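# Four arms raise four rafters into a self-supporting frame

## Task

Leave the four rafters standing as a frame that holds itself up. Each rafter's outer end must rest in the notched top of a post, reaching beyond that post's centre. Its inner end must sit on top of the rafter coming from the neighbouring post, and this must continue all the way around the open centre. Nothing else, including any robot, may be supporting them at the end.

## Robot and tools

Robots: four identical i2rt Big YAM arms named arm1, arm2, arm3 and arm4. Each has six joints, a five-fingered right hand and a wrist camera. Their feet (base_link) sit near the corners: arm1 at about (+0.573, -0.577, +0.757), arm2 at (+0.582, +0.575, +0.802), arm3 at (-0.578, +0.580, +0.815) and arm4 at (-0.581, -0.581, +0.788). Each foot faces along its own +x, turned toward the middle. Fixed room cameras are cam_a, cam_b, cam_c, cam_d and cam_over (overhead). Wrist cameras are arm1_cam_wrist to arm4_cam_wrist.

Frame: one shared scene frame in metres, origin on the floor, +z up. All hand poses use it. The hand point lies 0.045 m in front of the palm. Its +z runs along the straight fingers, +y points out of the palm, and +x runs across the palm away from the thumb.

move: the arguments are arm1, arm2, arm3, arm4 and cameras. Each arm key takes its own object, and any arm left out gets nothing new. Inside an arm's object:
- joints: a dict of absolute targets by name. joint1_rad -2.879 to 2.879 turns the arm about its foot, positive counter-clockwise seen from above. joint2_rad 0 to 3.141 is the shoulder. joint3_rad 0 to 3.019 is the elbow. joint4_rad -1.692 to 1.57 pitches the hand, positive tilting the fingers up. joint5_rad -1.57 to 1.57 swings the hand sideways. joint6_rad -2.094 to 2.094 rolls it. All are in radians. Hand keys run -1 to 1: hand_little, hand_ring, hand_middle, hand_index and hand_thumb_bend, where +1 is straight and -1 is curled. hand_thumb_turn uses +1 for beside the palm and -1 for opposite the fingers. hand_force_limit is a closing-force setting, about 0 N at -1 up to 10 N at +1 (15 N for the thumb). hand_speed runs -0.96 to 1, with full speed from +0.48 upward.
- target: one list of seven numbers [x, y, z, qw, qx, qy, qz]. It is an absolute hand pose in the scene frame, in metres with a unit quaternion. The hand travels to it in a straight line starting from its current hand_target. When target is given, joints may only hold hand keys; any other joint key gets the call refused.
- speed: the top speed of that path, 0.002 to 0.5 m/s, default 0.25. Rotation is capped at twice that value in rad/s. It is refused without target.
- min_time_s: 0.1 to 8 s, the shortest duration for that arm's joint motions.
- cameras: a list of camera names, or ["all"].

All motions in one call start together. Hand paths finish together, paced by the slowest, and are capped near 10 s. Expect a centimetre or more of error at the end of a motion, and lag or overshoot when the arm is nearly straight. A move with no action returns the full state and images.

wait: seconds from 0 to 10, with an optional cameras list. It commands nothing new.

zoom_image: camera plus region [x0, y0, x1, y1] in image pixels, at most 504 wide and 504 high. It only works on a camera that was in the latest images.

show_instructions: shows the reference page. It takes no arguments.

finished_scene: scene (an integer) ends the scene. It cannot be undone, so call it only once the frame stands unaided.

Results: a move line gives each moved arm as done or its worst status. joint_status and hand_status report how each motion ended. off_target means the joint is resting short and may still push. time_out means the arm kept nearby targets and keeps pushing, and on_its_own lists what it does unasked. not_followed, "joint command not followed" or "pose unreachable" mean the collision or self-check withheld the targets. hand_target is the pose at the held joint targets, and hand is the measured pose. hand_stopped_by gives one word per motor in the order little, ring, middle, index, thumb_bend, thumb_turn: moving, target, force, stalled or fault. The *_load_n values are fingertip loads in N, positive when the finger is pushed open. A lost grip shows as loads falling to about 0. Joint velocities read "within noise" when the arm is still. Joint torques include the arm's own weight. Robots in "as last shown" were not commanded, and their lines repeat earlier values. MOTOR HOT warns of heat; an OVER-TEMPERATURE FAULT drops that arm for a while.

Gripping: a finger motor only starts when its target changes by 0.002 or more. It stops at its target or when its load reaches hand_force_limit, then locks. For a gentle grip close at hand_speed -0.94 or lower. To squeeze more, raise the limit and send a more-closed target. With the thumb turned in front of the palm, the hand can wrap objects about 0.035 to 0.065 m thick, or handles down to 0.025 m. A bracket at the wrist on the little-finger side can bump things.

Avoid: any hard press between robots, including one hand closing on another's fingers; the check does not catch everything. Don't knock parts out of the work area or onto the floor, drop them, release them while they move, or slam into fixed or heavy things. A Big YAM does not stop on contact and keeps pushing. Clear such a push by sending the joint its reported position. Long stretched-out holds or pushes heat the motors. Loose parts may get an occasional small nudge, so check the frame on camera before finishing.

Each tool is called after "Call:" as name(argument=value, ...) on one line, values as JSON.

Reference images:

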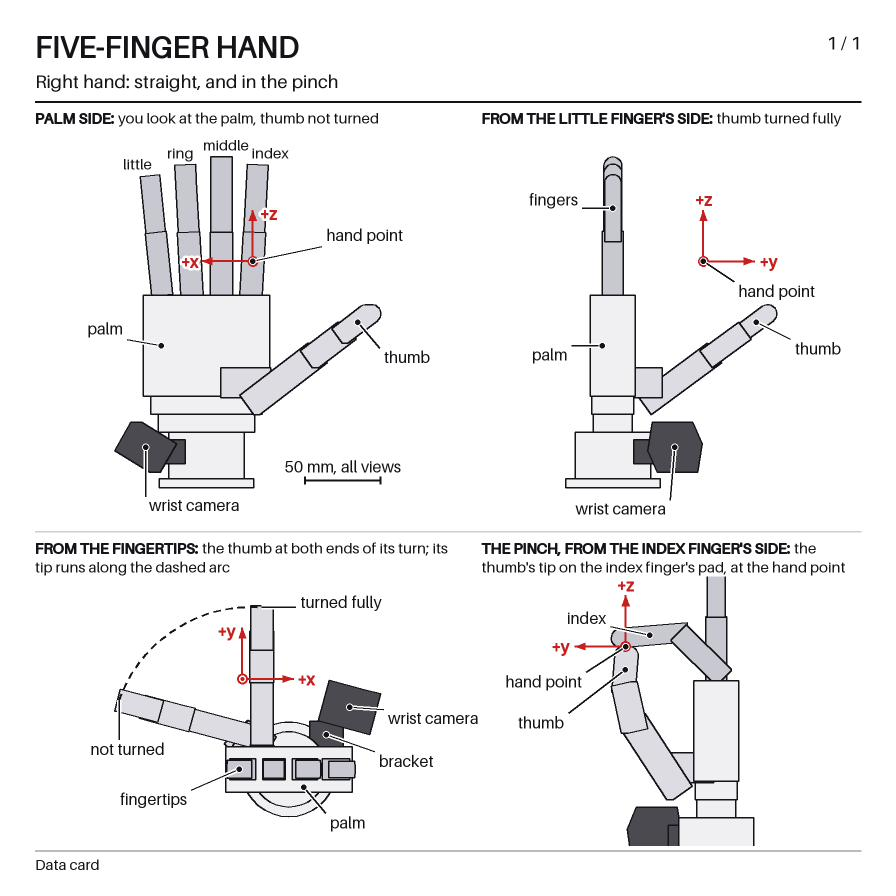

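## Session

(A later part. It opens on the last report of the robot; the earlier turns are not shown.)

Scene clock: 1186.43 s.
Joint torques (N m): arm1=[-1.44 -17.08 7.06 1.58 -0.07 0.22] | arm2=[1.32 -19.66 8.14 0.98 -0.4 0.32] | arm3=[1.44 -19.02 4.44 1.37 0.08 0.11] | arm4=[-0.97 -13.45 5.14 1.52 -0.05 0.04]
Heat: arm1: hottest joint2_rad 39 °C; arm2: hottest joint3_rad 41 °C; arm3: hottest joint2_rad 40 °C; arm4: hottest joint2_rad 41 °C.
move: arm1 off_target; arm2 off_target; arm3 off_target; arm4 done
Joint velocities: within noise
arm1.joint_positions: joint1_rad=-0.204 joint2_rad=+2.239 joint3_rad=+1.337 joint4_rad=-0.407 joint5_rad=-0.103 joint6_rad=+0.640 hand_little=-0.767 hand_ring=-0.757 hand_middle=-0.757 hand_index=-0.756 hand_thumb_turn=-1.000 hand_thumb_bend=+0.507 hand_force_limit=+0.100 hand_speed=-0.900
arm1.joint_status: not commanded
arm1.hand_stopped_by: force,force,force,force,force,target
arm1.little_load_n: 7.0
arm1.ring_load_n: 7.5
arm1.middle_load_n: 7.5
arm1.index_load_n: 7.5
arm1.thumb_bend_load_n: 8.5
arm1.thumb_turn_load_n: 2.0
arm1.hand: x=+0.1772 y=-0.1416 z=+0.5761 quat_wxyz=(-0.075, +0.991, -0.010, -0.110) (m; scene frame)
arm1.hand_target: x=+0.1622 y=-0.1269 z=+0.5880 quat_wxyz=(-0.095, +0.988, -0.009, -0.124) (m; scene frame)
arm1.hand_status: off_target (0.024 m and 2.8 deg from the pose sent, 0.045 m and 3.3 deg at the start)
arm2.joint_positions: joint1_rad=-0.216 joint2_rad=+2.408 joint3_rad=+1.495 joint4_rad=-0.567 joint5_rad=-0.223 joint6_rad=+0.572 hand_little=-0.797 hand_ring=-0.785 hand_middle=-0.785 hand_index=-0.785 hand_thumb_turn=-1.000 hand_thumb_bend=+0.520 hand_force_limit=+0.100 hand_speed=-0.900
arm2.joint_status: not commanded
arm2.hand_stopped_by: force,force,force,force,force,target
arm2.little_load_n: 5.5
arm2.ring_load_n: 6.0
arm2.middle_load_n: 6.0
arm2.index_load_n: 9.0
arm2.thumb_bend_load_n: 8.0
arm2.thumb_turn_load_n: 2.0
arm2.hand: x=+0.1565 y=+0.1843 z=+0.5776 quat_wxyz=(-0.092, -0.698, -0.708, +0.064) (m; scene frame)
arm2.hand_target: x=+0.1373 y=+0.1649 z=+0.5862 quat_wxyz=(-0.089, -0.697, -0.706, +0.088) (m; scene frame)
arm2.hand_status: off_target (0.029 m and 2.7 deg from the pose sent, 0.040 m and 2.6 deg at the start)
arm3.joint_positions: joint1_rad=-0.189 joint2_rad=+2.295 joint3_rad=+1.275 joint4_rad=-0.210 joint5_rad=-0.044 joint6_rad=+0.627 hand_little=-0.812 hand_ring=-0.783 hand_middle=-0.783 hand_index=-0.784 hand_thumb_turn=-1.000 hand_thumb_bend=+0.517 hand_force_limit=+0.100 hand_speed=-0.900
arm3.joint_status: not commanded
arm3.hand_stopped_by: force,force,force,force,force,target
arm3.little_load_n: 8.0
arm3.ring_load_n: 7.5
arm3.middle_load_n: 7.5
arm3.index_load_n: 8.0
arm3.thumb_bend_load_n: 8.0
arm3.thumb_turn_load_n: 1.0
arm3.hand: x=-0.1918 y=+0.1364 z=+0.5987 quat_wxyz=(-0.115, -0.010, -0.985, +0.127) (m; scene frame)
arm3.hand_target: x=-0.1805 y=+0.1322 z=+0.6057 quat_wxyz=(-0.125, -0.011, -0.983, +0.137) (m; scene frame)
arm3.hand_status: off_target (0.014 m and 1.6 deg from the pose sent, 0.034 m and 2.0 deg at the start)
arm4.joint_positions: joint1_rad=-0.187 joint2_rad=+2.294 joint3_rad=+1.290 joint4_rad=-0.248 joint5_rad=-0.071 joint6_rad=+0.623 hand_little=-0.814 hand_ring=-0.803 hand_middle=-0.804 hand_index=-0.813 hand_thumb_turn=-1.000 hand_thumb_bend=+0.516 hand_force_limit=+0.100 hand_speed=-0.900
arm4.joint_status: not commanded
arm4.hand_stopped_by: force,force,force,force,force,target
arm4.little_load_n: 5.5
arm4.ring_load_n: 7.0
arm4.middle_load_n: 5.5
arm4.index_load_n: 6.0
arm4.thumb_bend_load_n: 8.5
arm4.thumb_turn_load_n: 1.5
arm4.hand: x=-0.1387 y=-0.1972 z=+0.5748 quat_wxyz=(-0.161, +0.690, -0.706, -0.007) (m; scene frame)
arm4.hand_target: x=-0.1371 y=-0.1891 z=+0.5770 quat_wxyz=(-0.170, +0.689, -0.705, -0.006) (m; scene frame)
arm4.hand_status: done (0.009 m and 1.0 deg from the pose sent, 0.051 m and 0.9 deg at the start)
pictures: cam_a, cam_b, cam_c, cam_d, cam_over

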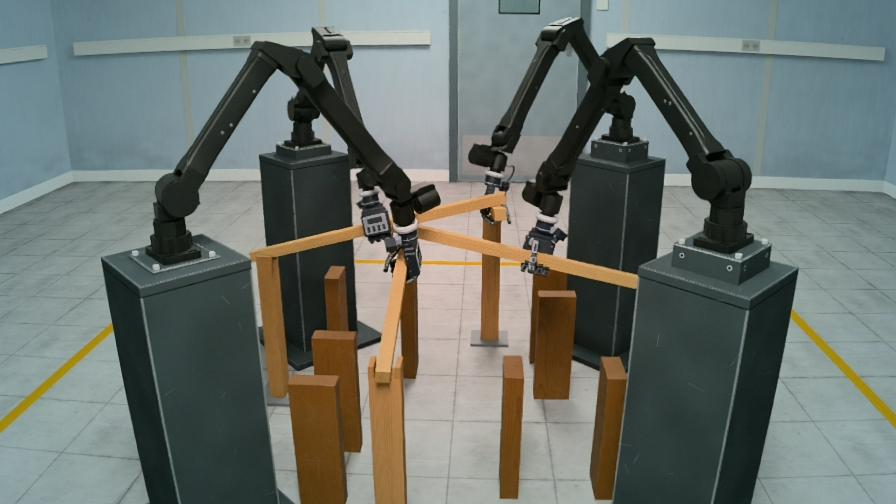

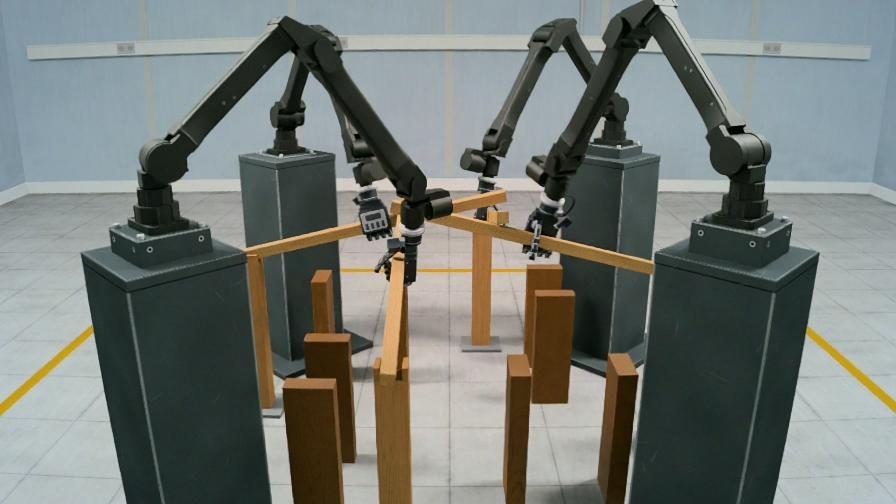

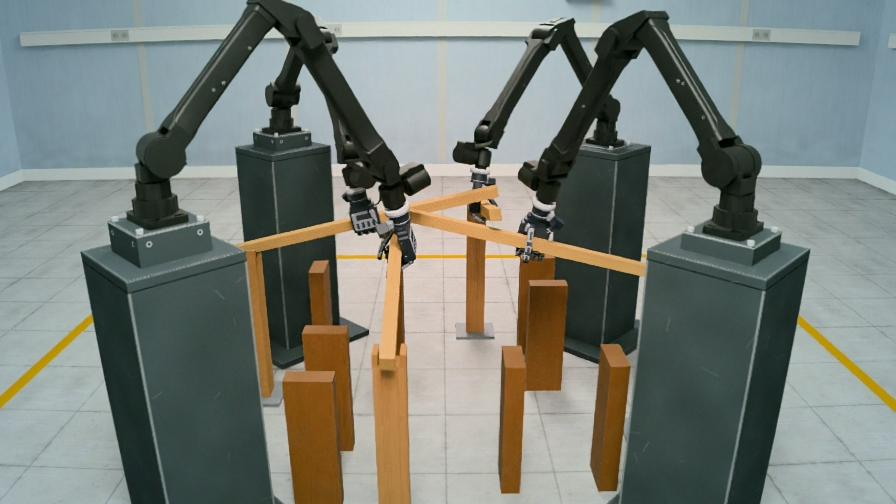

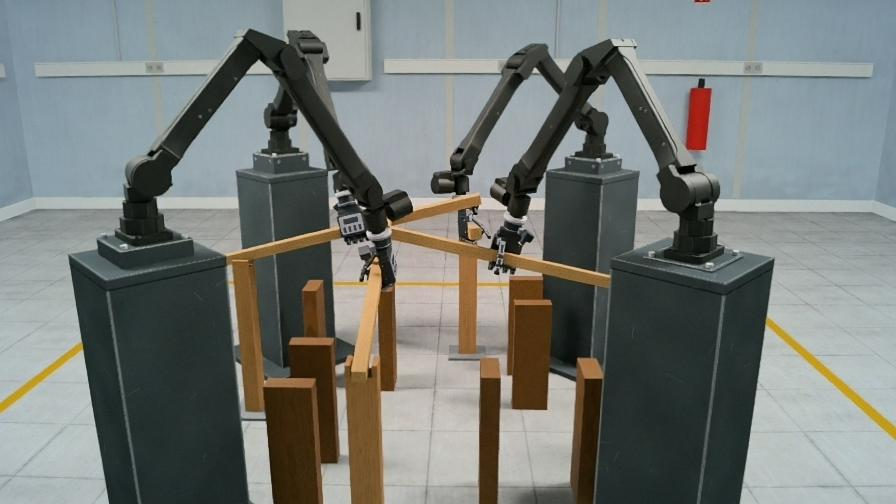

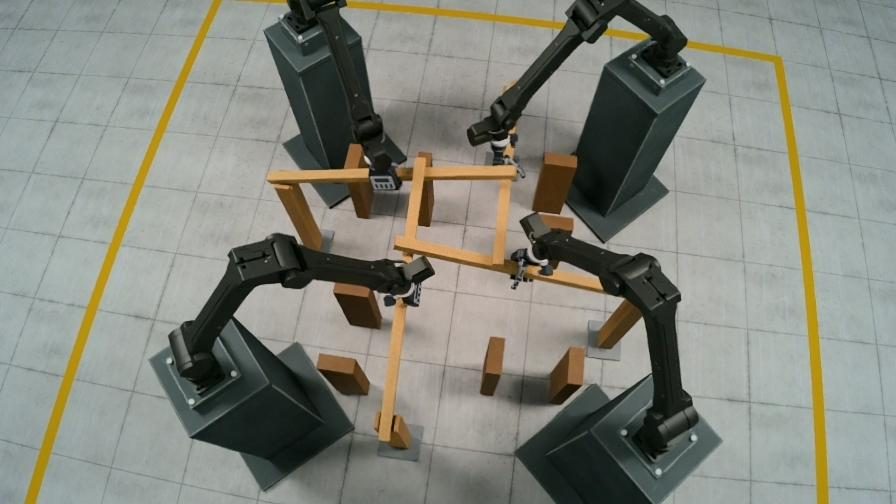

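Call:
move(arm1={"target":[0.1591,-0.1292,0.5495,-0.0951,0.9918,-0.0036,-0.0844],"speed":0.04}, arm2={"target":[0.1303,0.1607,0.5478,0.0604,0.696,0.7132,-0.059],"speed":0.04}, arm3={"target":[-0.1764,0.126,0.5642,0.0801,0.0002,0.9872,-0.1379],"speed":0.04}, arm4={"target":[-0.1347,-0.1852,0.5313,0.1359,-0.6955,0.7049,-0.0296],"speed":0.04}, cameras=["cam_a","cam_b","cam_c","cam_d","cam_over"])

Call:
zoom_image(camera="cam_a", region=[350, 180, 550, 400])

Call:
zoom_image(camera="cam_b", region=[350, 180, 550, 400])

Call:
zoom_image(camera="cam_c", region=[350, 170, 550, 390])

Call:
zoom_image(camera="cam_d", region=[320, 180, 520, 400])

Call:
zoom_image(camera="cam_over", region=[350, 120, 590, 320])

Scene clock: 1256.83 s.
Joint torques (N m): arm1=[-1.55 -17.44 8.16 0.61 -0.06 0.27] | arm2=[1.26 -20.25 8.21 0.36 -0.3 0.21] | arm3=[1.49 -19.19 7.08 0.34 0.11 0.3] | arm4=[-0.97 -12.57 7.45 0.5 0.35 0.05]
Heat: arm1: hottest joint2_rad 38 °C; arm2: hottest joint3_rad 39 °C; arm3: hottest joint2_rad 39 °C; arm4: hottest joint2_rad 41 °C.
move: arm1 off_target; arm2 off_target; arm3 off_target; arm4 off_target
Joint velocities: within noise
arm1.joint_positions: joint1_rad=-0.180 joint2_rad=+2.318 joint3_rad=+1.370 joint4_rad=-0.407 joint5_rad=-0.032 joint6_rad=+0.642 hand_little=-0.767 hand_ring=-0.757 hand_middle=-0.757 hand_index=-0.756 hand_thumb_turn=-1.000 hand_thumb_bend=+0.507 hand_force_limit=+0.100 hand_speed=-0.900
arm1.joint_status: not commanded
arm1.hand_stopped_by: force,force,force,force,force,target
arm1.little_load_n: 6.5
arm1.ring_load_n: 7.5
arm1.middle_load_n: 7.5
arm1.index_load_n: 7.5
arm1.thumb_bend_load_n: 8.5
arm1.thumb_turn_load_n: 2.0
arm1.hand: x=+0.1816 y=-0.1480 z=+0.5355 quat_wxyz=(-0.076, +0.995, -0.004, -0.069) (m; scene frame)
arm1.hand_target: x=+0.1596 y=-0.1302 z=+0.5505 quat_wxyz=(-0.095, +0.992, -0.004, -0.085) (m; scene frame)
arm1.hand_status: off_target (0.033 m and 2.8 deg from the pose sent, 0.034 m and 3.8 deg at the start)
arm2.joint_positions: joint1_rad=-0.195 joint2_rad=+2.503 joint3_rad=+1.597 joint4_rad=-0.601 joint5_rad=-0.155 joint6_rad=+0.583 hand_little=-0.797 hand_ring=-0.785 hand_middle=-0.785 hand_index=-0.785 hand_thumb_turn=-1.000 hand_thumb_bend=+0.520 hand_force_limit=+0.100 hand_speed=-0.900
arm2.joint_status: not commanded
arm2.hand_stopped_by: force,force,force,force,force,target
arm2.little_load_n: 5.5
arm2.ring_load_n: 6.0
arm2.middle_load_n: 6.0
arm2.index_load_n: 9.0
arm2.thumb_bend_load_n: 8.0
arm2.thumb_turn_load_n: 2.0
arm2.hand: x=+0.1465 y=+0.1780 z=+0.5416 quat_wxyz=(-0.063, -0.698, -0.712, +0.043) (m; scene frame)
arm2.hand_target: x=+0.1311 y=+0.1611 z=+0.5485 quat_wxyz=(-0.060, -0.696, -0.713, +0.059) (m; scene frame)
arm2.hand_status: off_target (0.024 m and 1.9 deg from the pose sent, 0.046 m and 3.7 deg at the start)
arm3.joint_positions: joint1_rad=-0.157 joint2_rad=+2.402 joint3_rad=+1.327 joint4_rad=-0.234 joint5_rad=+0.034 joint6_rad=+0.604 hand_little=-0.812 hand_ring=-0.783 hand_middle=-0.783 hand_index=-0.784 hand_thumb_turn=-1.000 hand_thumb_bend=+0.517 hand_force_limit=+0.100 hand_speed=-0.900
arm3.joint_status: not commanded
arm3.hand_stopped_by: force,force,force,force,force,target
arm3.little_load_n: 7.5
arm3.ring_load_n: 7.5
arm3.middle_load_n: 8.0
arm3.index_load_n: 8.5
arm3.thumb_bend_load_n: 8.0
arm3.thumb_turn_load_n: 1.5
arm3.hand: x=-0.2000 y=+0.1527 z=+0.5451 quat_wxyz=(-0.062, +0.012, -0.991, +0.116) (m; scene frame)
arm3.hand_target: x=-0.1771 y=+0.1270 z=+0.5655 quat_wxyz=(-0.081, +0.000, -0.987, +0.138) (m; scene frame)
arm3.hand_status: off_target (0.040 m and 3.6 deg from the pose sent, 0.039 m and 4.4 deg at the start)
arm4.joint_positions: joint1_rad=-0.156 joint2_rad=+2.385 joint3_rad=+1.344 joint4_rad=-0.264 joint5_rad=+0.007 joint6_rad=+0.630 hand_little=-0.814 hand_ring=-0.803 hand_middle=-0.804 hand_index=-0.813 hand_thumb_turn=-1.000 hand_thumb_bend=+0.516 hand_force_limit=+0.100 hand_speed=-0.900
arm4.joint_status: not commanded
arm4.hand_stopped_by: force,force,force,force,force,target
arm4.little_load_n: 6.0
arm4.ring_load_n: 7.0
arm4.middle_load_n: 5.5
arm4.index_load_n: 5.5
arm4.thumb_bend_load_n: 8.5
arm4.thumb_turn_load_n: 1.5
arm4.hand: x=-0.1451 y=-0.1982 z=+0.5315 quat_wxyz=(-0.129, +0.697, -0.705, +0.024) (m; scene frame)
arm4.hand_target: x=-0.1351 y=-0.1854 z=+0.5318 quat_wxyz=(-0.136, +0.695, -0.705, +0.030) (m; scene frame)
arm4.hand_status: off_target (0.017 m and 1.0 deg from the pose sent, 0.045 m and 5.1 deg at the start)
pictures: cam_a, cam_b, cam_c, cam_d, cam_over

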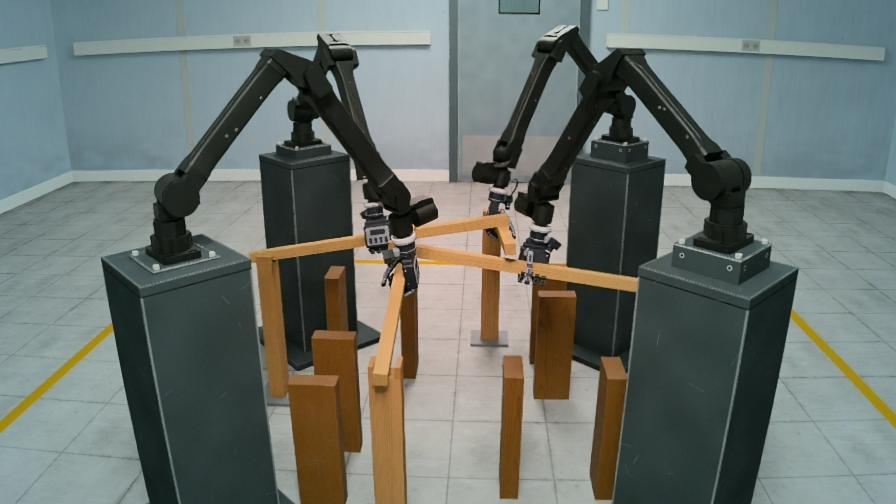

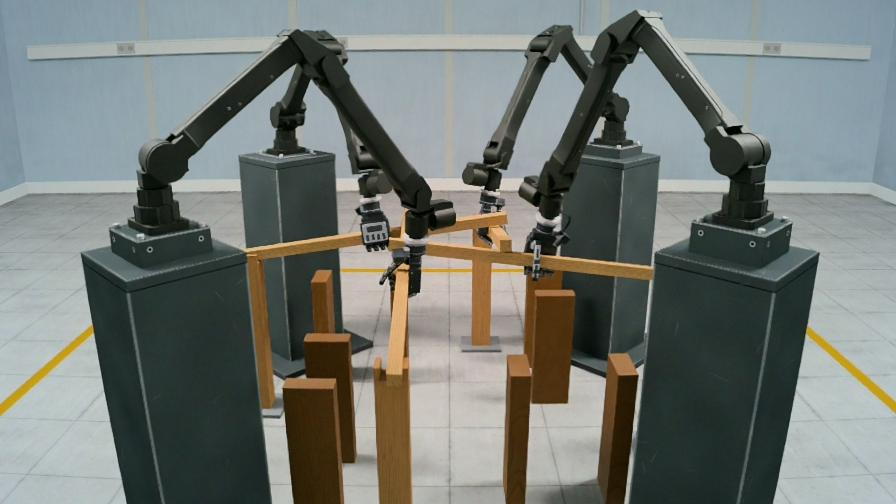

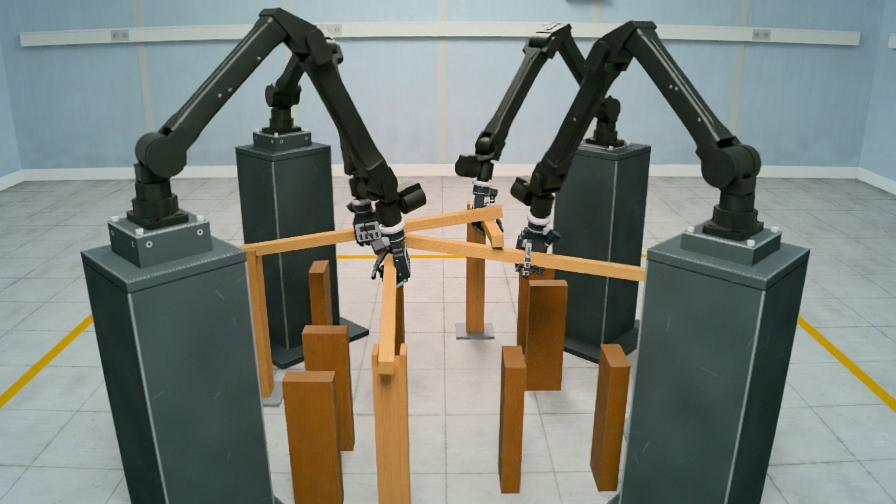

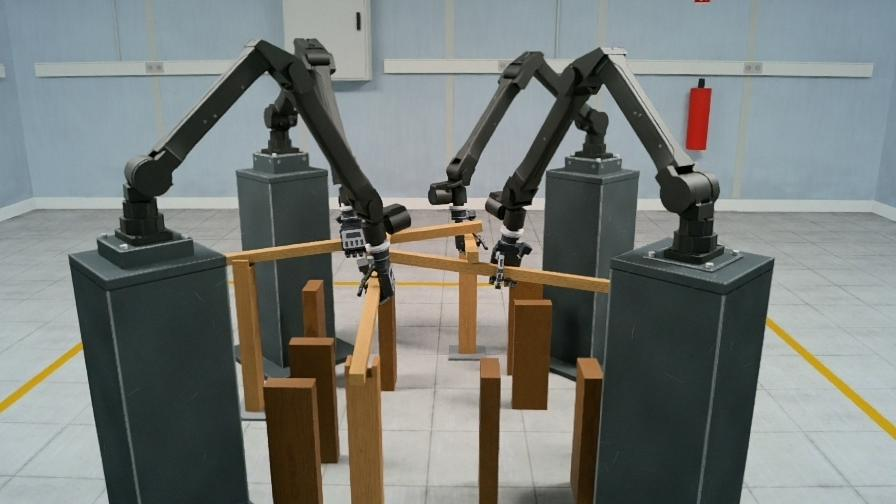

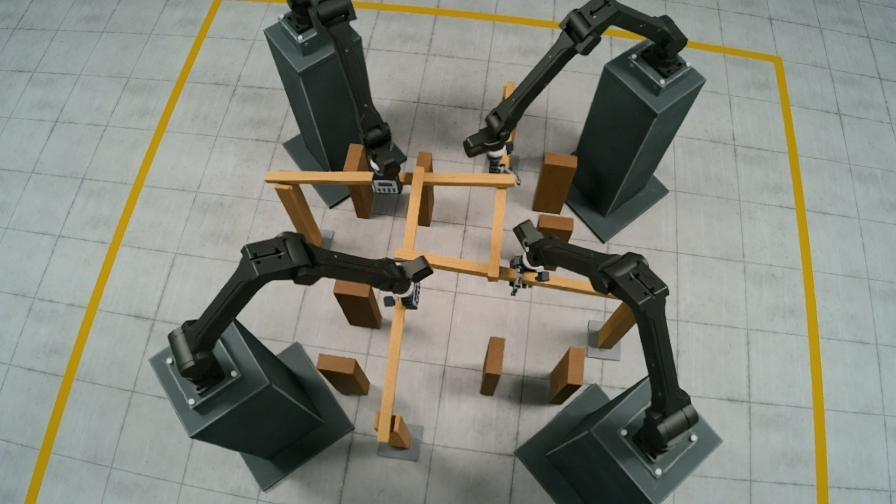

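Scaled by 2.291 from the camera's 896x504 image, which has a finer 1280x720 frame.

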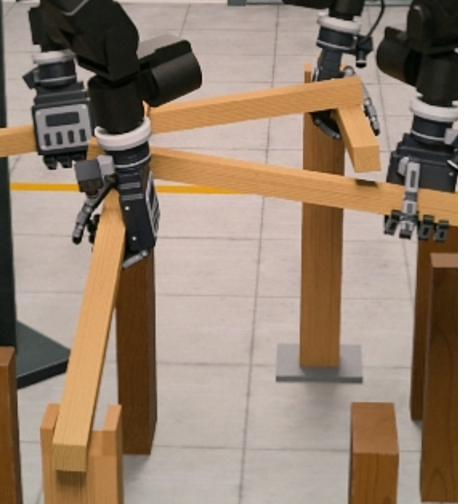

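Scaled by 2.291 from the camera's 896x504 image, which has a finer 1280x720 frame.

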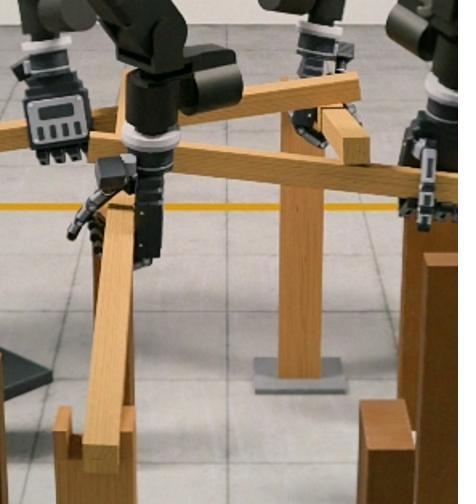

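Scaled by 2.291 from the camera's 896x504 image, which has a finer 1280x720 frame.

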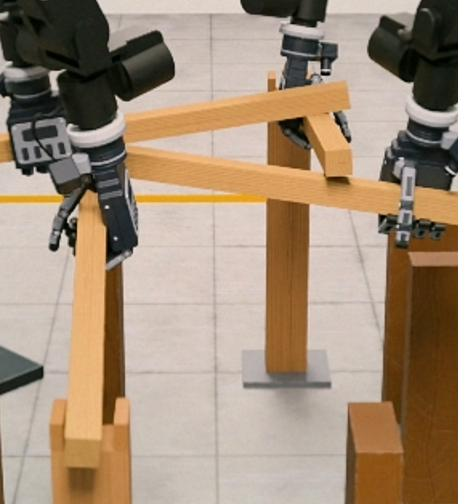

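Scaled by 2.291 from the camera's 896x504 image, which has a finer 1280x720 frame.

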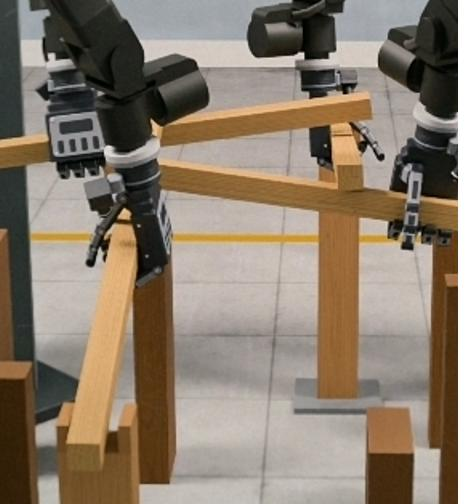

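Scaled by 2.100 from the camera's 896x504 image, which has a finer 1280x720 frame.

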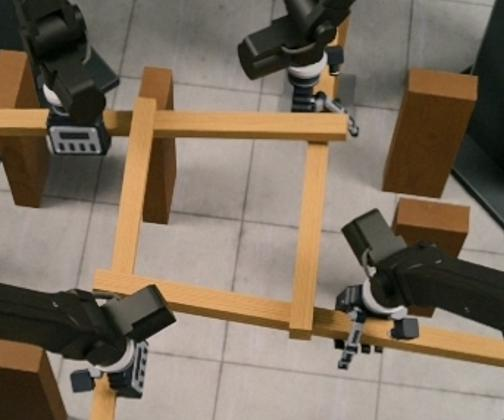

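Call:
move(arm1={"target":[0.1518,-0.1261,0.5444,-0.0952,0.9925,-0.0038,-0.0759],"speed":0.03}, arm2={"target":[0.1341,0.1628,0.5366,0.0486,0.703,0.708,-0.0482],"speed":0.03}, arm3={"target":[-0.1644,0.1045,0.5669,0.0766,0.0077,0.9873,-0.1386],"speed":0.03}, arm4={"target":[-0.1263,-0.1801,0.5205,0.1251,-0.696,0.7059,-0.0408],"speed":0.03}, cameras=["cam_a","cam_b","cam_c","cam_d","cam_over"])

Call:
zoom_image(camera="cam_a", region=[350, 180, 550, 400])

Call:
zoom_image(camera="cam_b", region=[350, 180, 550, 400])

Call:
zoom_image(camera="cam_c", region=[350, 170, 550, 390])

Call:
zoom_image(camera="cam_d", region=[320, 180, 520, 400])

Call:
zoom_image(camera="cam_over", region=[350, 120, 590, 320])

Scene clock: 1324.37 s.
Joint torques (N m): arm1=[-1.49 -18.14 8.62 0.39 0.03 0.32] | arm2=[1.44 -19.72 7.72 0.31 0.06 0.31] | arm3=[-0.21 -21.71 8.24 0.65 0.17 0.39] | arm4=[-0.85 -12.4 7.75 0.58 0.56 0.07]
Heat: arm1: hottest joint2_rad 39 °C; arm2: hottest joint3_rad 40 °C; arm3: hottest joint2_rad 38 °C; arm4: hottest joint2_rad 39 °C.
move: arm1 off_target; arm2 off_target; arm3 off_target; arm4 off_target
Joint velocities: within noise
arm1.joint_positions: joint1_rad=-0.169 joint2_rad=+2.342 joint3_rad=+1.402 joint4_rad=-0.427 joint5_rad=-0.017 joint6_rad=+0.647 hand_little=-0.767 hand_ring=-0.757 hand_middle=-0.757 hand_index=-0.756 hand_thumb_turn=-1.000 hand_thumb_bend=+0.507 hand_force_limit=+0.100 hand_speed=-0.900
arm1.joint_status: not commanded
arm1.hand_stopped_by: force,force,force,force,force,target
arm1.little_load_n: 7.0
arm1.ring_load_n: 7.5
arm1.middle_load_n: 7.5
arm1.index_load_n: 7.5
arm1.thumb_bend_load_n: 8.5
arm1.thumb_turn_load_n: 2.0
arm1.hand: x=+0.1758 y=-0.1463 z=+0.5286 quat_wxyz=(-0.076, +0.995, -0.002, -0.061) (m; scene frame)
arm1.hand_target: x=+0.1524 y=-0.1272 z=+0.5455 quat_wxyz=(-0.095, +0.993, -0.004, -0.076) (m; scene frame)
arm1.hand_status: off_target (0.035 m and 2.9 deg from the pose sent, 0.038 m and 2.3 deg at the start)
arm2.joint_positions: joint1_rad=-0.189 joint2_rad=+2.513 joint3_rad=+1.608 joint4_rad=-0.601 joint5_rad=-0.135 joint6_rad=+0.597 hand_little=-0.797 hand_ring=-0.785 hand_middle=-0.785 hand_index=-0.785 hand_thumb_turn=-1.000 hand_thumb_bend=+0.520 hand_force_limit=+0.100 hand_speed=-0.900
arm2.joint_status: not commanded
arm2.hand_stopped_by: force,force,force,force,force,target
arm2.little_load_n: 5.0
arm2.ring_load_n: 5.0
arm2.middle_load_n: 5.5
arm2.index_load_n: 7.0
arm2.thumb_bend_load_n: 8.5
arm2.thumb_turn_load_n: 2.0
arm2.hand: x=+0.1442 y=+0.1764 z=+0.5367 quat_wxyz=(-0.053, -0.702, -0.709, +0.041) (m; scene frame)
arm2.hand_target: x=+0.1345 y=+0.1629 z=+0.5372 quat_wxyz=(-0.049, -0.703, -0.708, +0.049) (m; scene frame)
arm2.hand_status: off_target (0.017 m and 1.0 deg from the pose sent, 0.020 m and 1.9 deg at the start)
arm3.joint_positions: joint1_rad=-0.154 joint2_rad=+2.441 joint3_rad=+1.388 joint4_rad=-0.303 joint5_rad=+0.039 joint6_rad=+0.604 hand_little=-0.812 hand_ring=-0.783 hand_middle=-0.783 hand_index=-0.784 hand_thumb_turn=-1.000 hand_thumb_bend=+0.517 hand_force_limit=+0.100 hand_speed=-0.900
arm3.joint_status: not commanded
arm3.hand_stopped_by: force,force,force,force,force,target
arm3.little_load_n: 7.0
arm3.ring_load_n: 7.5
arm3.middle_load_n: 8.0
arm3.index_load_n: 9.0
arm3.thumb_bend_load_n: 8.0
arm3.thumb_turn_load_n: 1.5
arm3.hand: x=-0.1979 y=+0.1507 z=+0.5348 quat_wxyz=(-0.046, +0.013, -0.994, +0.099) (m; scene frame)
arm3.hand_target: x=-0.1665 y=+0.1068 z=+0.5699 quat_wxyz=(-0.077, -0.007, -0.987, +0.138) (m; scene frame)
arm3.hand_status: off_target (0.065 m and 6.3 deg from the pose sent, 0.064 m and 3.9 deg at the start)
arm4.joint_positions: joint1_rad=-0.152 joint2_rad=+2.417 joint3_rad=+1.400 joint4_rad=-0.304 joint5_rad=+0.029 joint6_rad=+0.632 hand_little=-0.814 hand_ring=-0.803 hand_middle=-0.804 hand_index=-0.813 hand_thumb_turn=-1.000 hand_thumb_bend=+0.516 hand_force_limit=+0.100 hand_speed=-0.900
arm4.joint_status: not commanded
arm4.hand_stopped_by: force,force,force,force,force,target
arm4.little_load_n: 6.5
arm4.ring_load_n: 7.0
arm4.middle_load_n: 4.5
arm4.index_load_n: 4.5
arm4.thumb_bend_load_n: 8.5
arm4.thumb_turn_load_n: 1.0
arm4.hand: x=-0.1357 y=-0.1933 z=+0.5243 quat_wxyz=(-0.120, +0.697, -0.706, +0.033) (m; scene frame)
arm4.hand_target: x=-0.1269 y=-0.1803 z=+0.5210 quat_wxyz=(-0.126, +0.696, -0.706, +0.041) (m; scene frame)
arm4.hand_status: off_target (0.017 m and 1.1 deg from the pose sent, 0.028 m and 2.0 deg at the start)
pictures: cam_a, cam_b, cam_c, cam_d, cam_over

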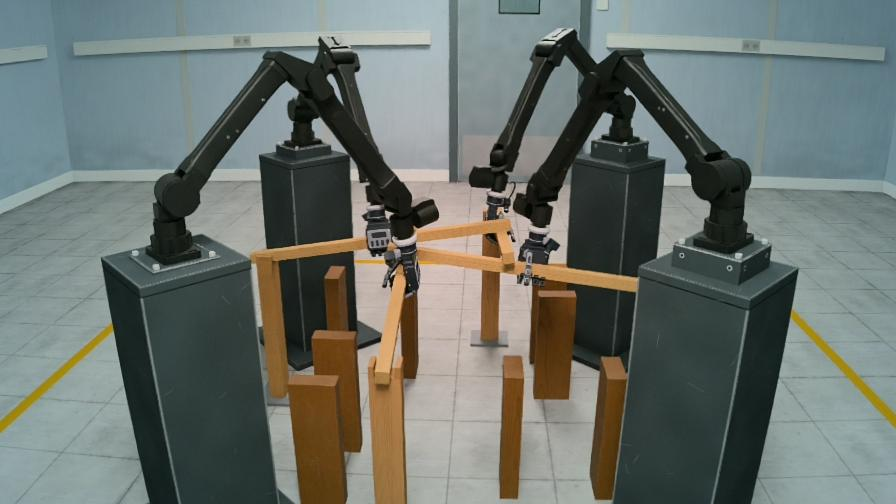

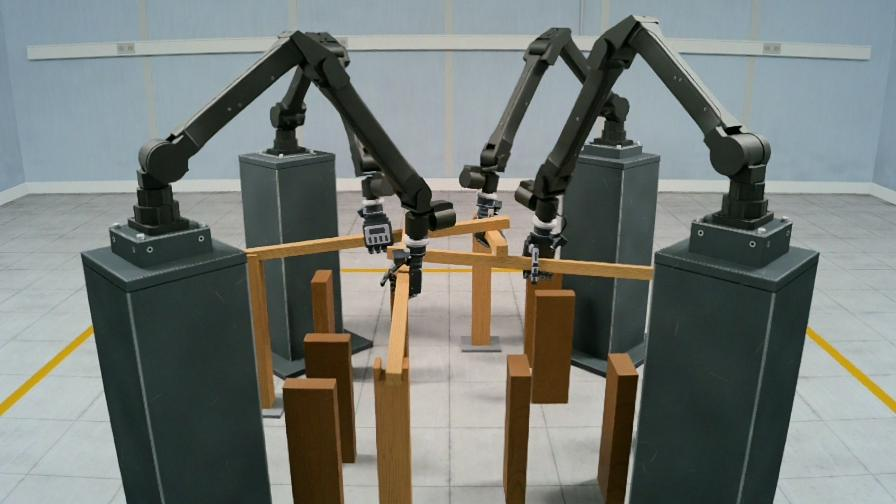

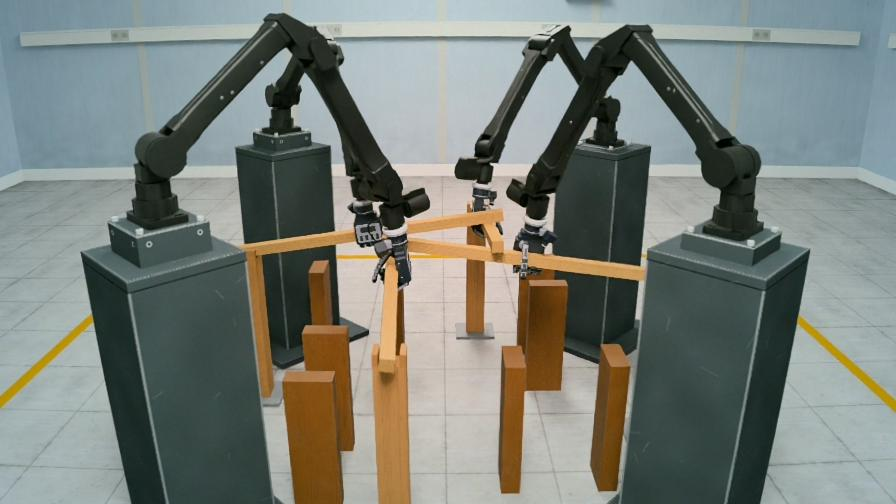

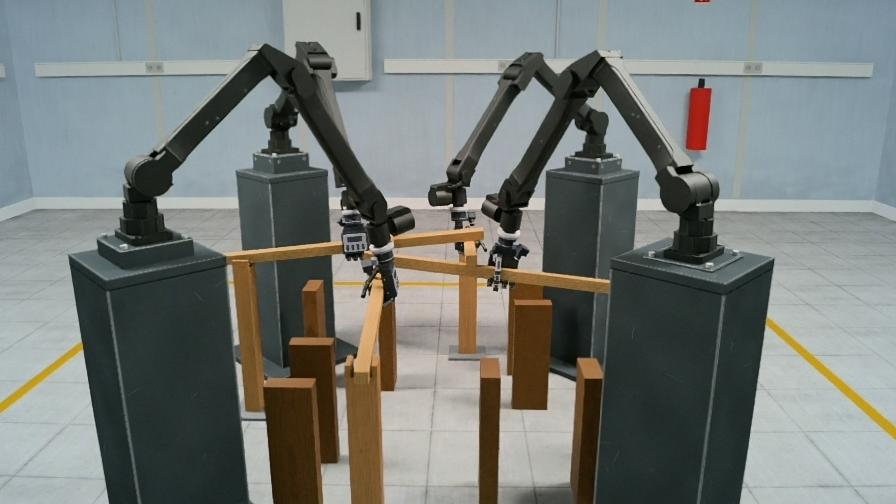

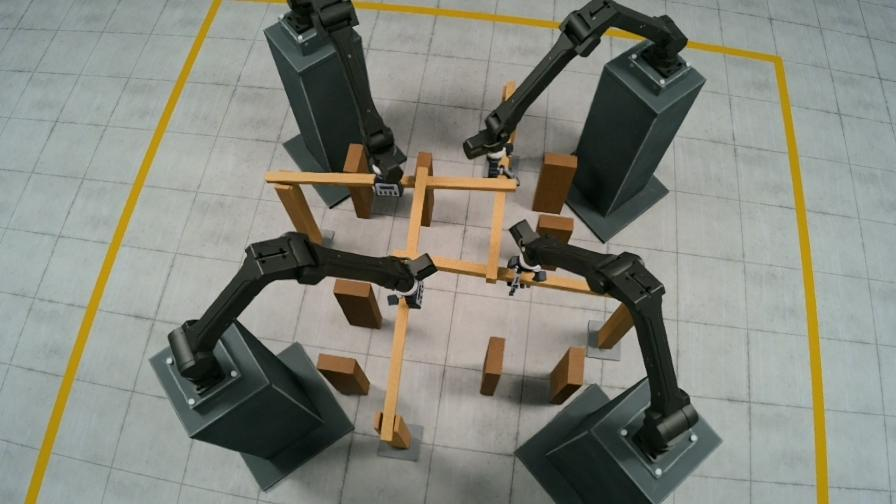

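Scaled by 2.291 from the camera's 896x504 image, which has a finer 1280x720 frame.

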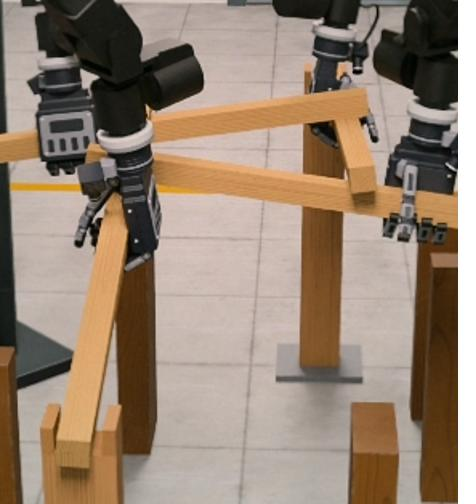

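Scaled by 2.291 from the camera's 896x504 image, which has a finer 1280x720 frame.

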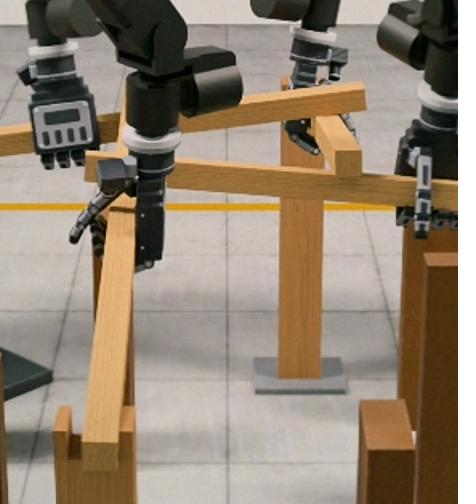

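Scaled by 2.291 from the camera's 896x504 image, which has a finer 1280x720 frame.

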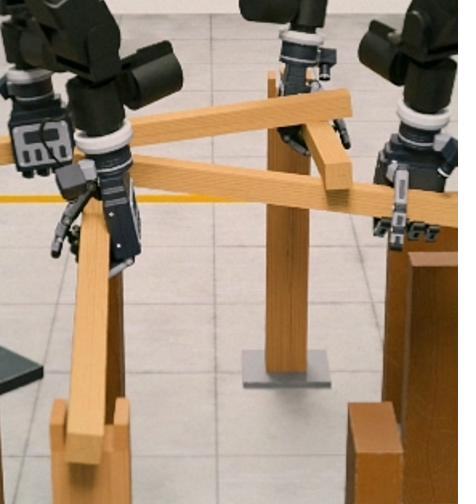

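Scaled by 2.291 from the camera's 896x504 image, which has a finer 1280x720 frame.

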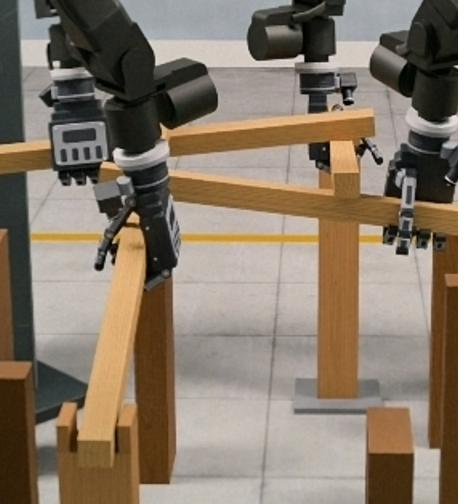

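Scaled by 2.100 from the camera's 896x504 image, which has a finer 1280x720 frame.

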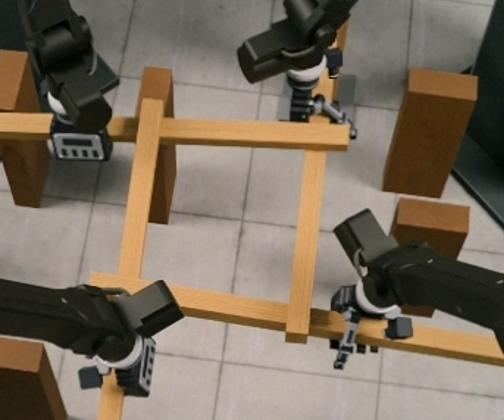

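Call:
move(arm3={"target":[-0.182,0.138,0.545,0.0644,0.0,0.992,-0.108],"speed":0.03})

Scene clock: 1347.97 s.
Joint torques (N m): arm1=[-1.44 -17.96 8.44 0.43 -0.02 0.3] | arm2=[1.44 -19.78 7.72 0.31 0.03 0.29] | arm3=[0.73 -20.07 4.93 0.8 -0.19 0.26] | arm4=[-0.91 -12.81 7.43 0.51 0.45 0.07]
Heat: arm1: hottest joint2_rad 38 °C; arm2: hottest joint3_rad 39 °C; arm3: hottest joint2_rad 38 °C; arm4: hottest joint2_rad 41 °C.
move: arm3 off_target
Joint velocities: within noise
arm1, arm2, arm4: as last shown
arm1.joint_positions: joint1_rad=-0.169 joint2_rad=+2.344 joint3_rad=+1.402 joint4_rad=-0.427 joint5_rad=-0.016 joint6_rad=+0.647 hand_little=-0.767 hand_ring=-0.757 hand_middle=-0.757 hand_index=-0.756 hand_thumb_turn=-1.000 hand_thumb_bend=+0.507 hand_force_limit=+0.100 hand_speed=-0.900
arm1.thumb_bend_load_n: 8.0
arm1.hand: x=+0.1763 y=-0.1466 z=+0.5277 quat_wxyz=(-0.075, +0.995, -0.002, -0.060) (m; scene frame)
arm1.hand_target: x=+0.1525 y=-0.1271 z=+0.5455 quat_wxyz=(-0.095, +0.993, -0.004, -0.076) (m; scene frame)
arm2.joint_positions: joint1_rad=-0.189 joint2_rad=+2.514 joint3_rad=+1.608 joint4_rad=-0.601 joint5_rad=-0.134 joint6_rad=+0.599 hand_little=-0.797 hand_ring=-0.785 hand_middle=-0.785 hand_index=-0.785 hand_thumb_turn=-1.000 hand_thumb_bend=+0.520 hand_force_limit=+0.100 hand_speed=-0.900
arm2.ring_load_n: 5.5
arm2.index_load_n: 7.5
arm2.thumb_bend_load_n: 8.0
arm2.hand: x=+0.1446 y=+0.1765 z=+0.5360 quat_wxyz=(-0.053, -0.703, -0.708, +0.040) (m; scene frame)
arm2.hand_target: x=+0.1345 y=+0.1630 z=+0.5371 quat_wxyz=(-0.049, -0.703, -0.708, +0.049) (m; scene frame)
arm3.joint_positions: joint1_rad=-0.154 joint2_rad=+2.447 joint3_rad=+1.388 joint4_rad=-0.303 joint5_rad=+0.033 joint6_rad=+0.604 hand_little=-0.812 hand_ring=-0.783 hand_middle=-0.783 hand_index=-0.784 hand_thumb_turn=-1.000 hand_thumb_bend=+0.517 hand_force_limit=+0.100 hand_speed=-0.900
arm3.joint_status: not commanded
arm3.hand_stopped_by: force,force,force,force,force,target
arm3.little_load_n: 7.5
arm3.ring_load_n: 7.5
arm3.middle_load_n: 8.5
arm3.index_load_n: 8.5
arm3.thumb_bend_load_n: 8.0
arm3.thumb_turn_load_n: 1.5
arm3.hand: x=-0.1983 y=+0.1537 z=+0.5318 quat_wxyz=(-0.047, +0.014, -0.994, +0.094) (m; scene frame)
arm3.hand_target: x=-0.1823 y=+0.1384 z=+0.5455 quat_wxyz=(-0.065, +0.000, -0.992, +0.108) (m; scene frame)
arm3.hand_status: off_target (0.026 m and 3.0 deg from the pose sent, 0.023 m and 2.8 deg at the start)
arm4.joint_positions: joint1_rad=-0.149 joint2_rad=+2.421 joint3_rad=+1.404 joint4_rad=-0.304 joint5_rad=+0.032 joint6_rad=+0.633 hand_little=-0.814 hand_ring=-0.803 hand_middle=-0.804 hand_index=-0.813 hand_thumb_turn=-1.000 hand_thumb_bend=+0.516 hand_force_limit=+0.100 hand_speed=-0.900
arm4.index_load_n: 5.0
arm4.thumb_turn_load_n: 1.5
arm4.hand: x=-0.1352 y=-0.1920 z=+0.5230 quat_wxyz=(-0.120, +0.698, -0.705, +0.035) (m; scene frame)
arm4.hand_target: x=-0.1268 y=-0.1805 z=+0.5209 quat_wxyz=(-0.125, +0.696, -0.706, +0.041) (m; scene frame)
pictures: none


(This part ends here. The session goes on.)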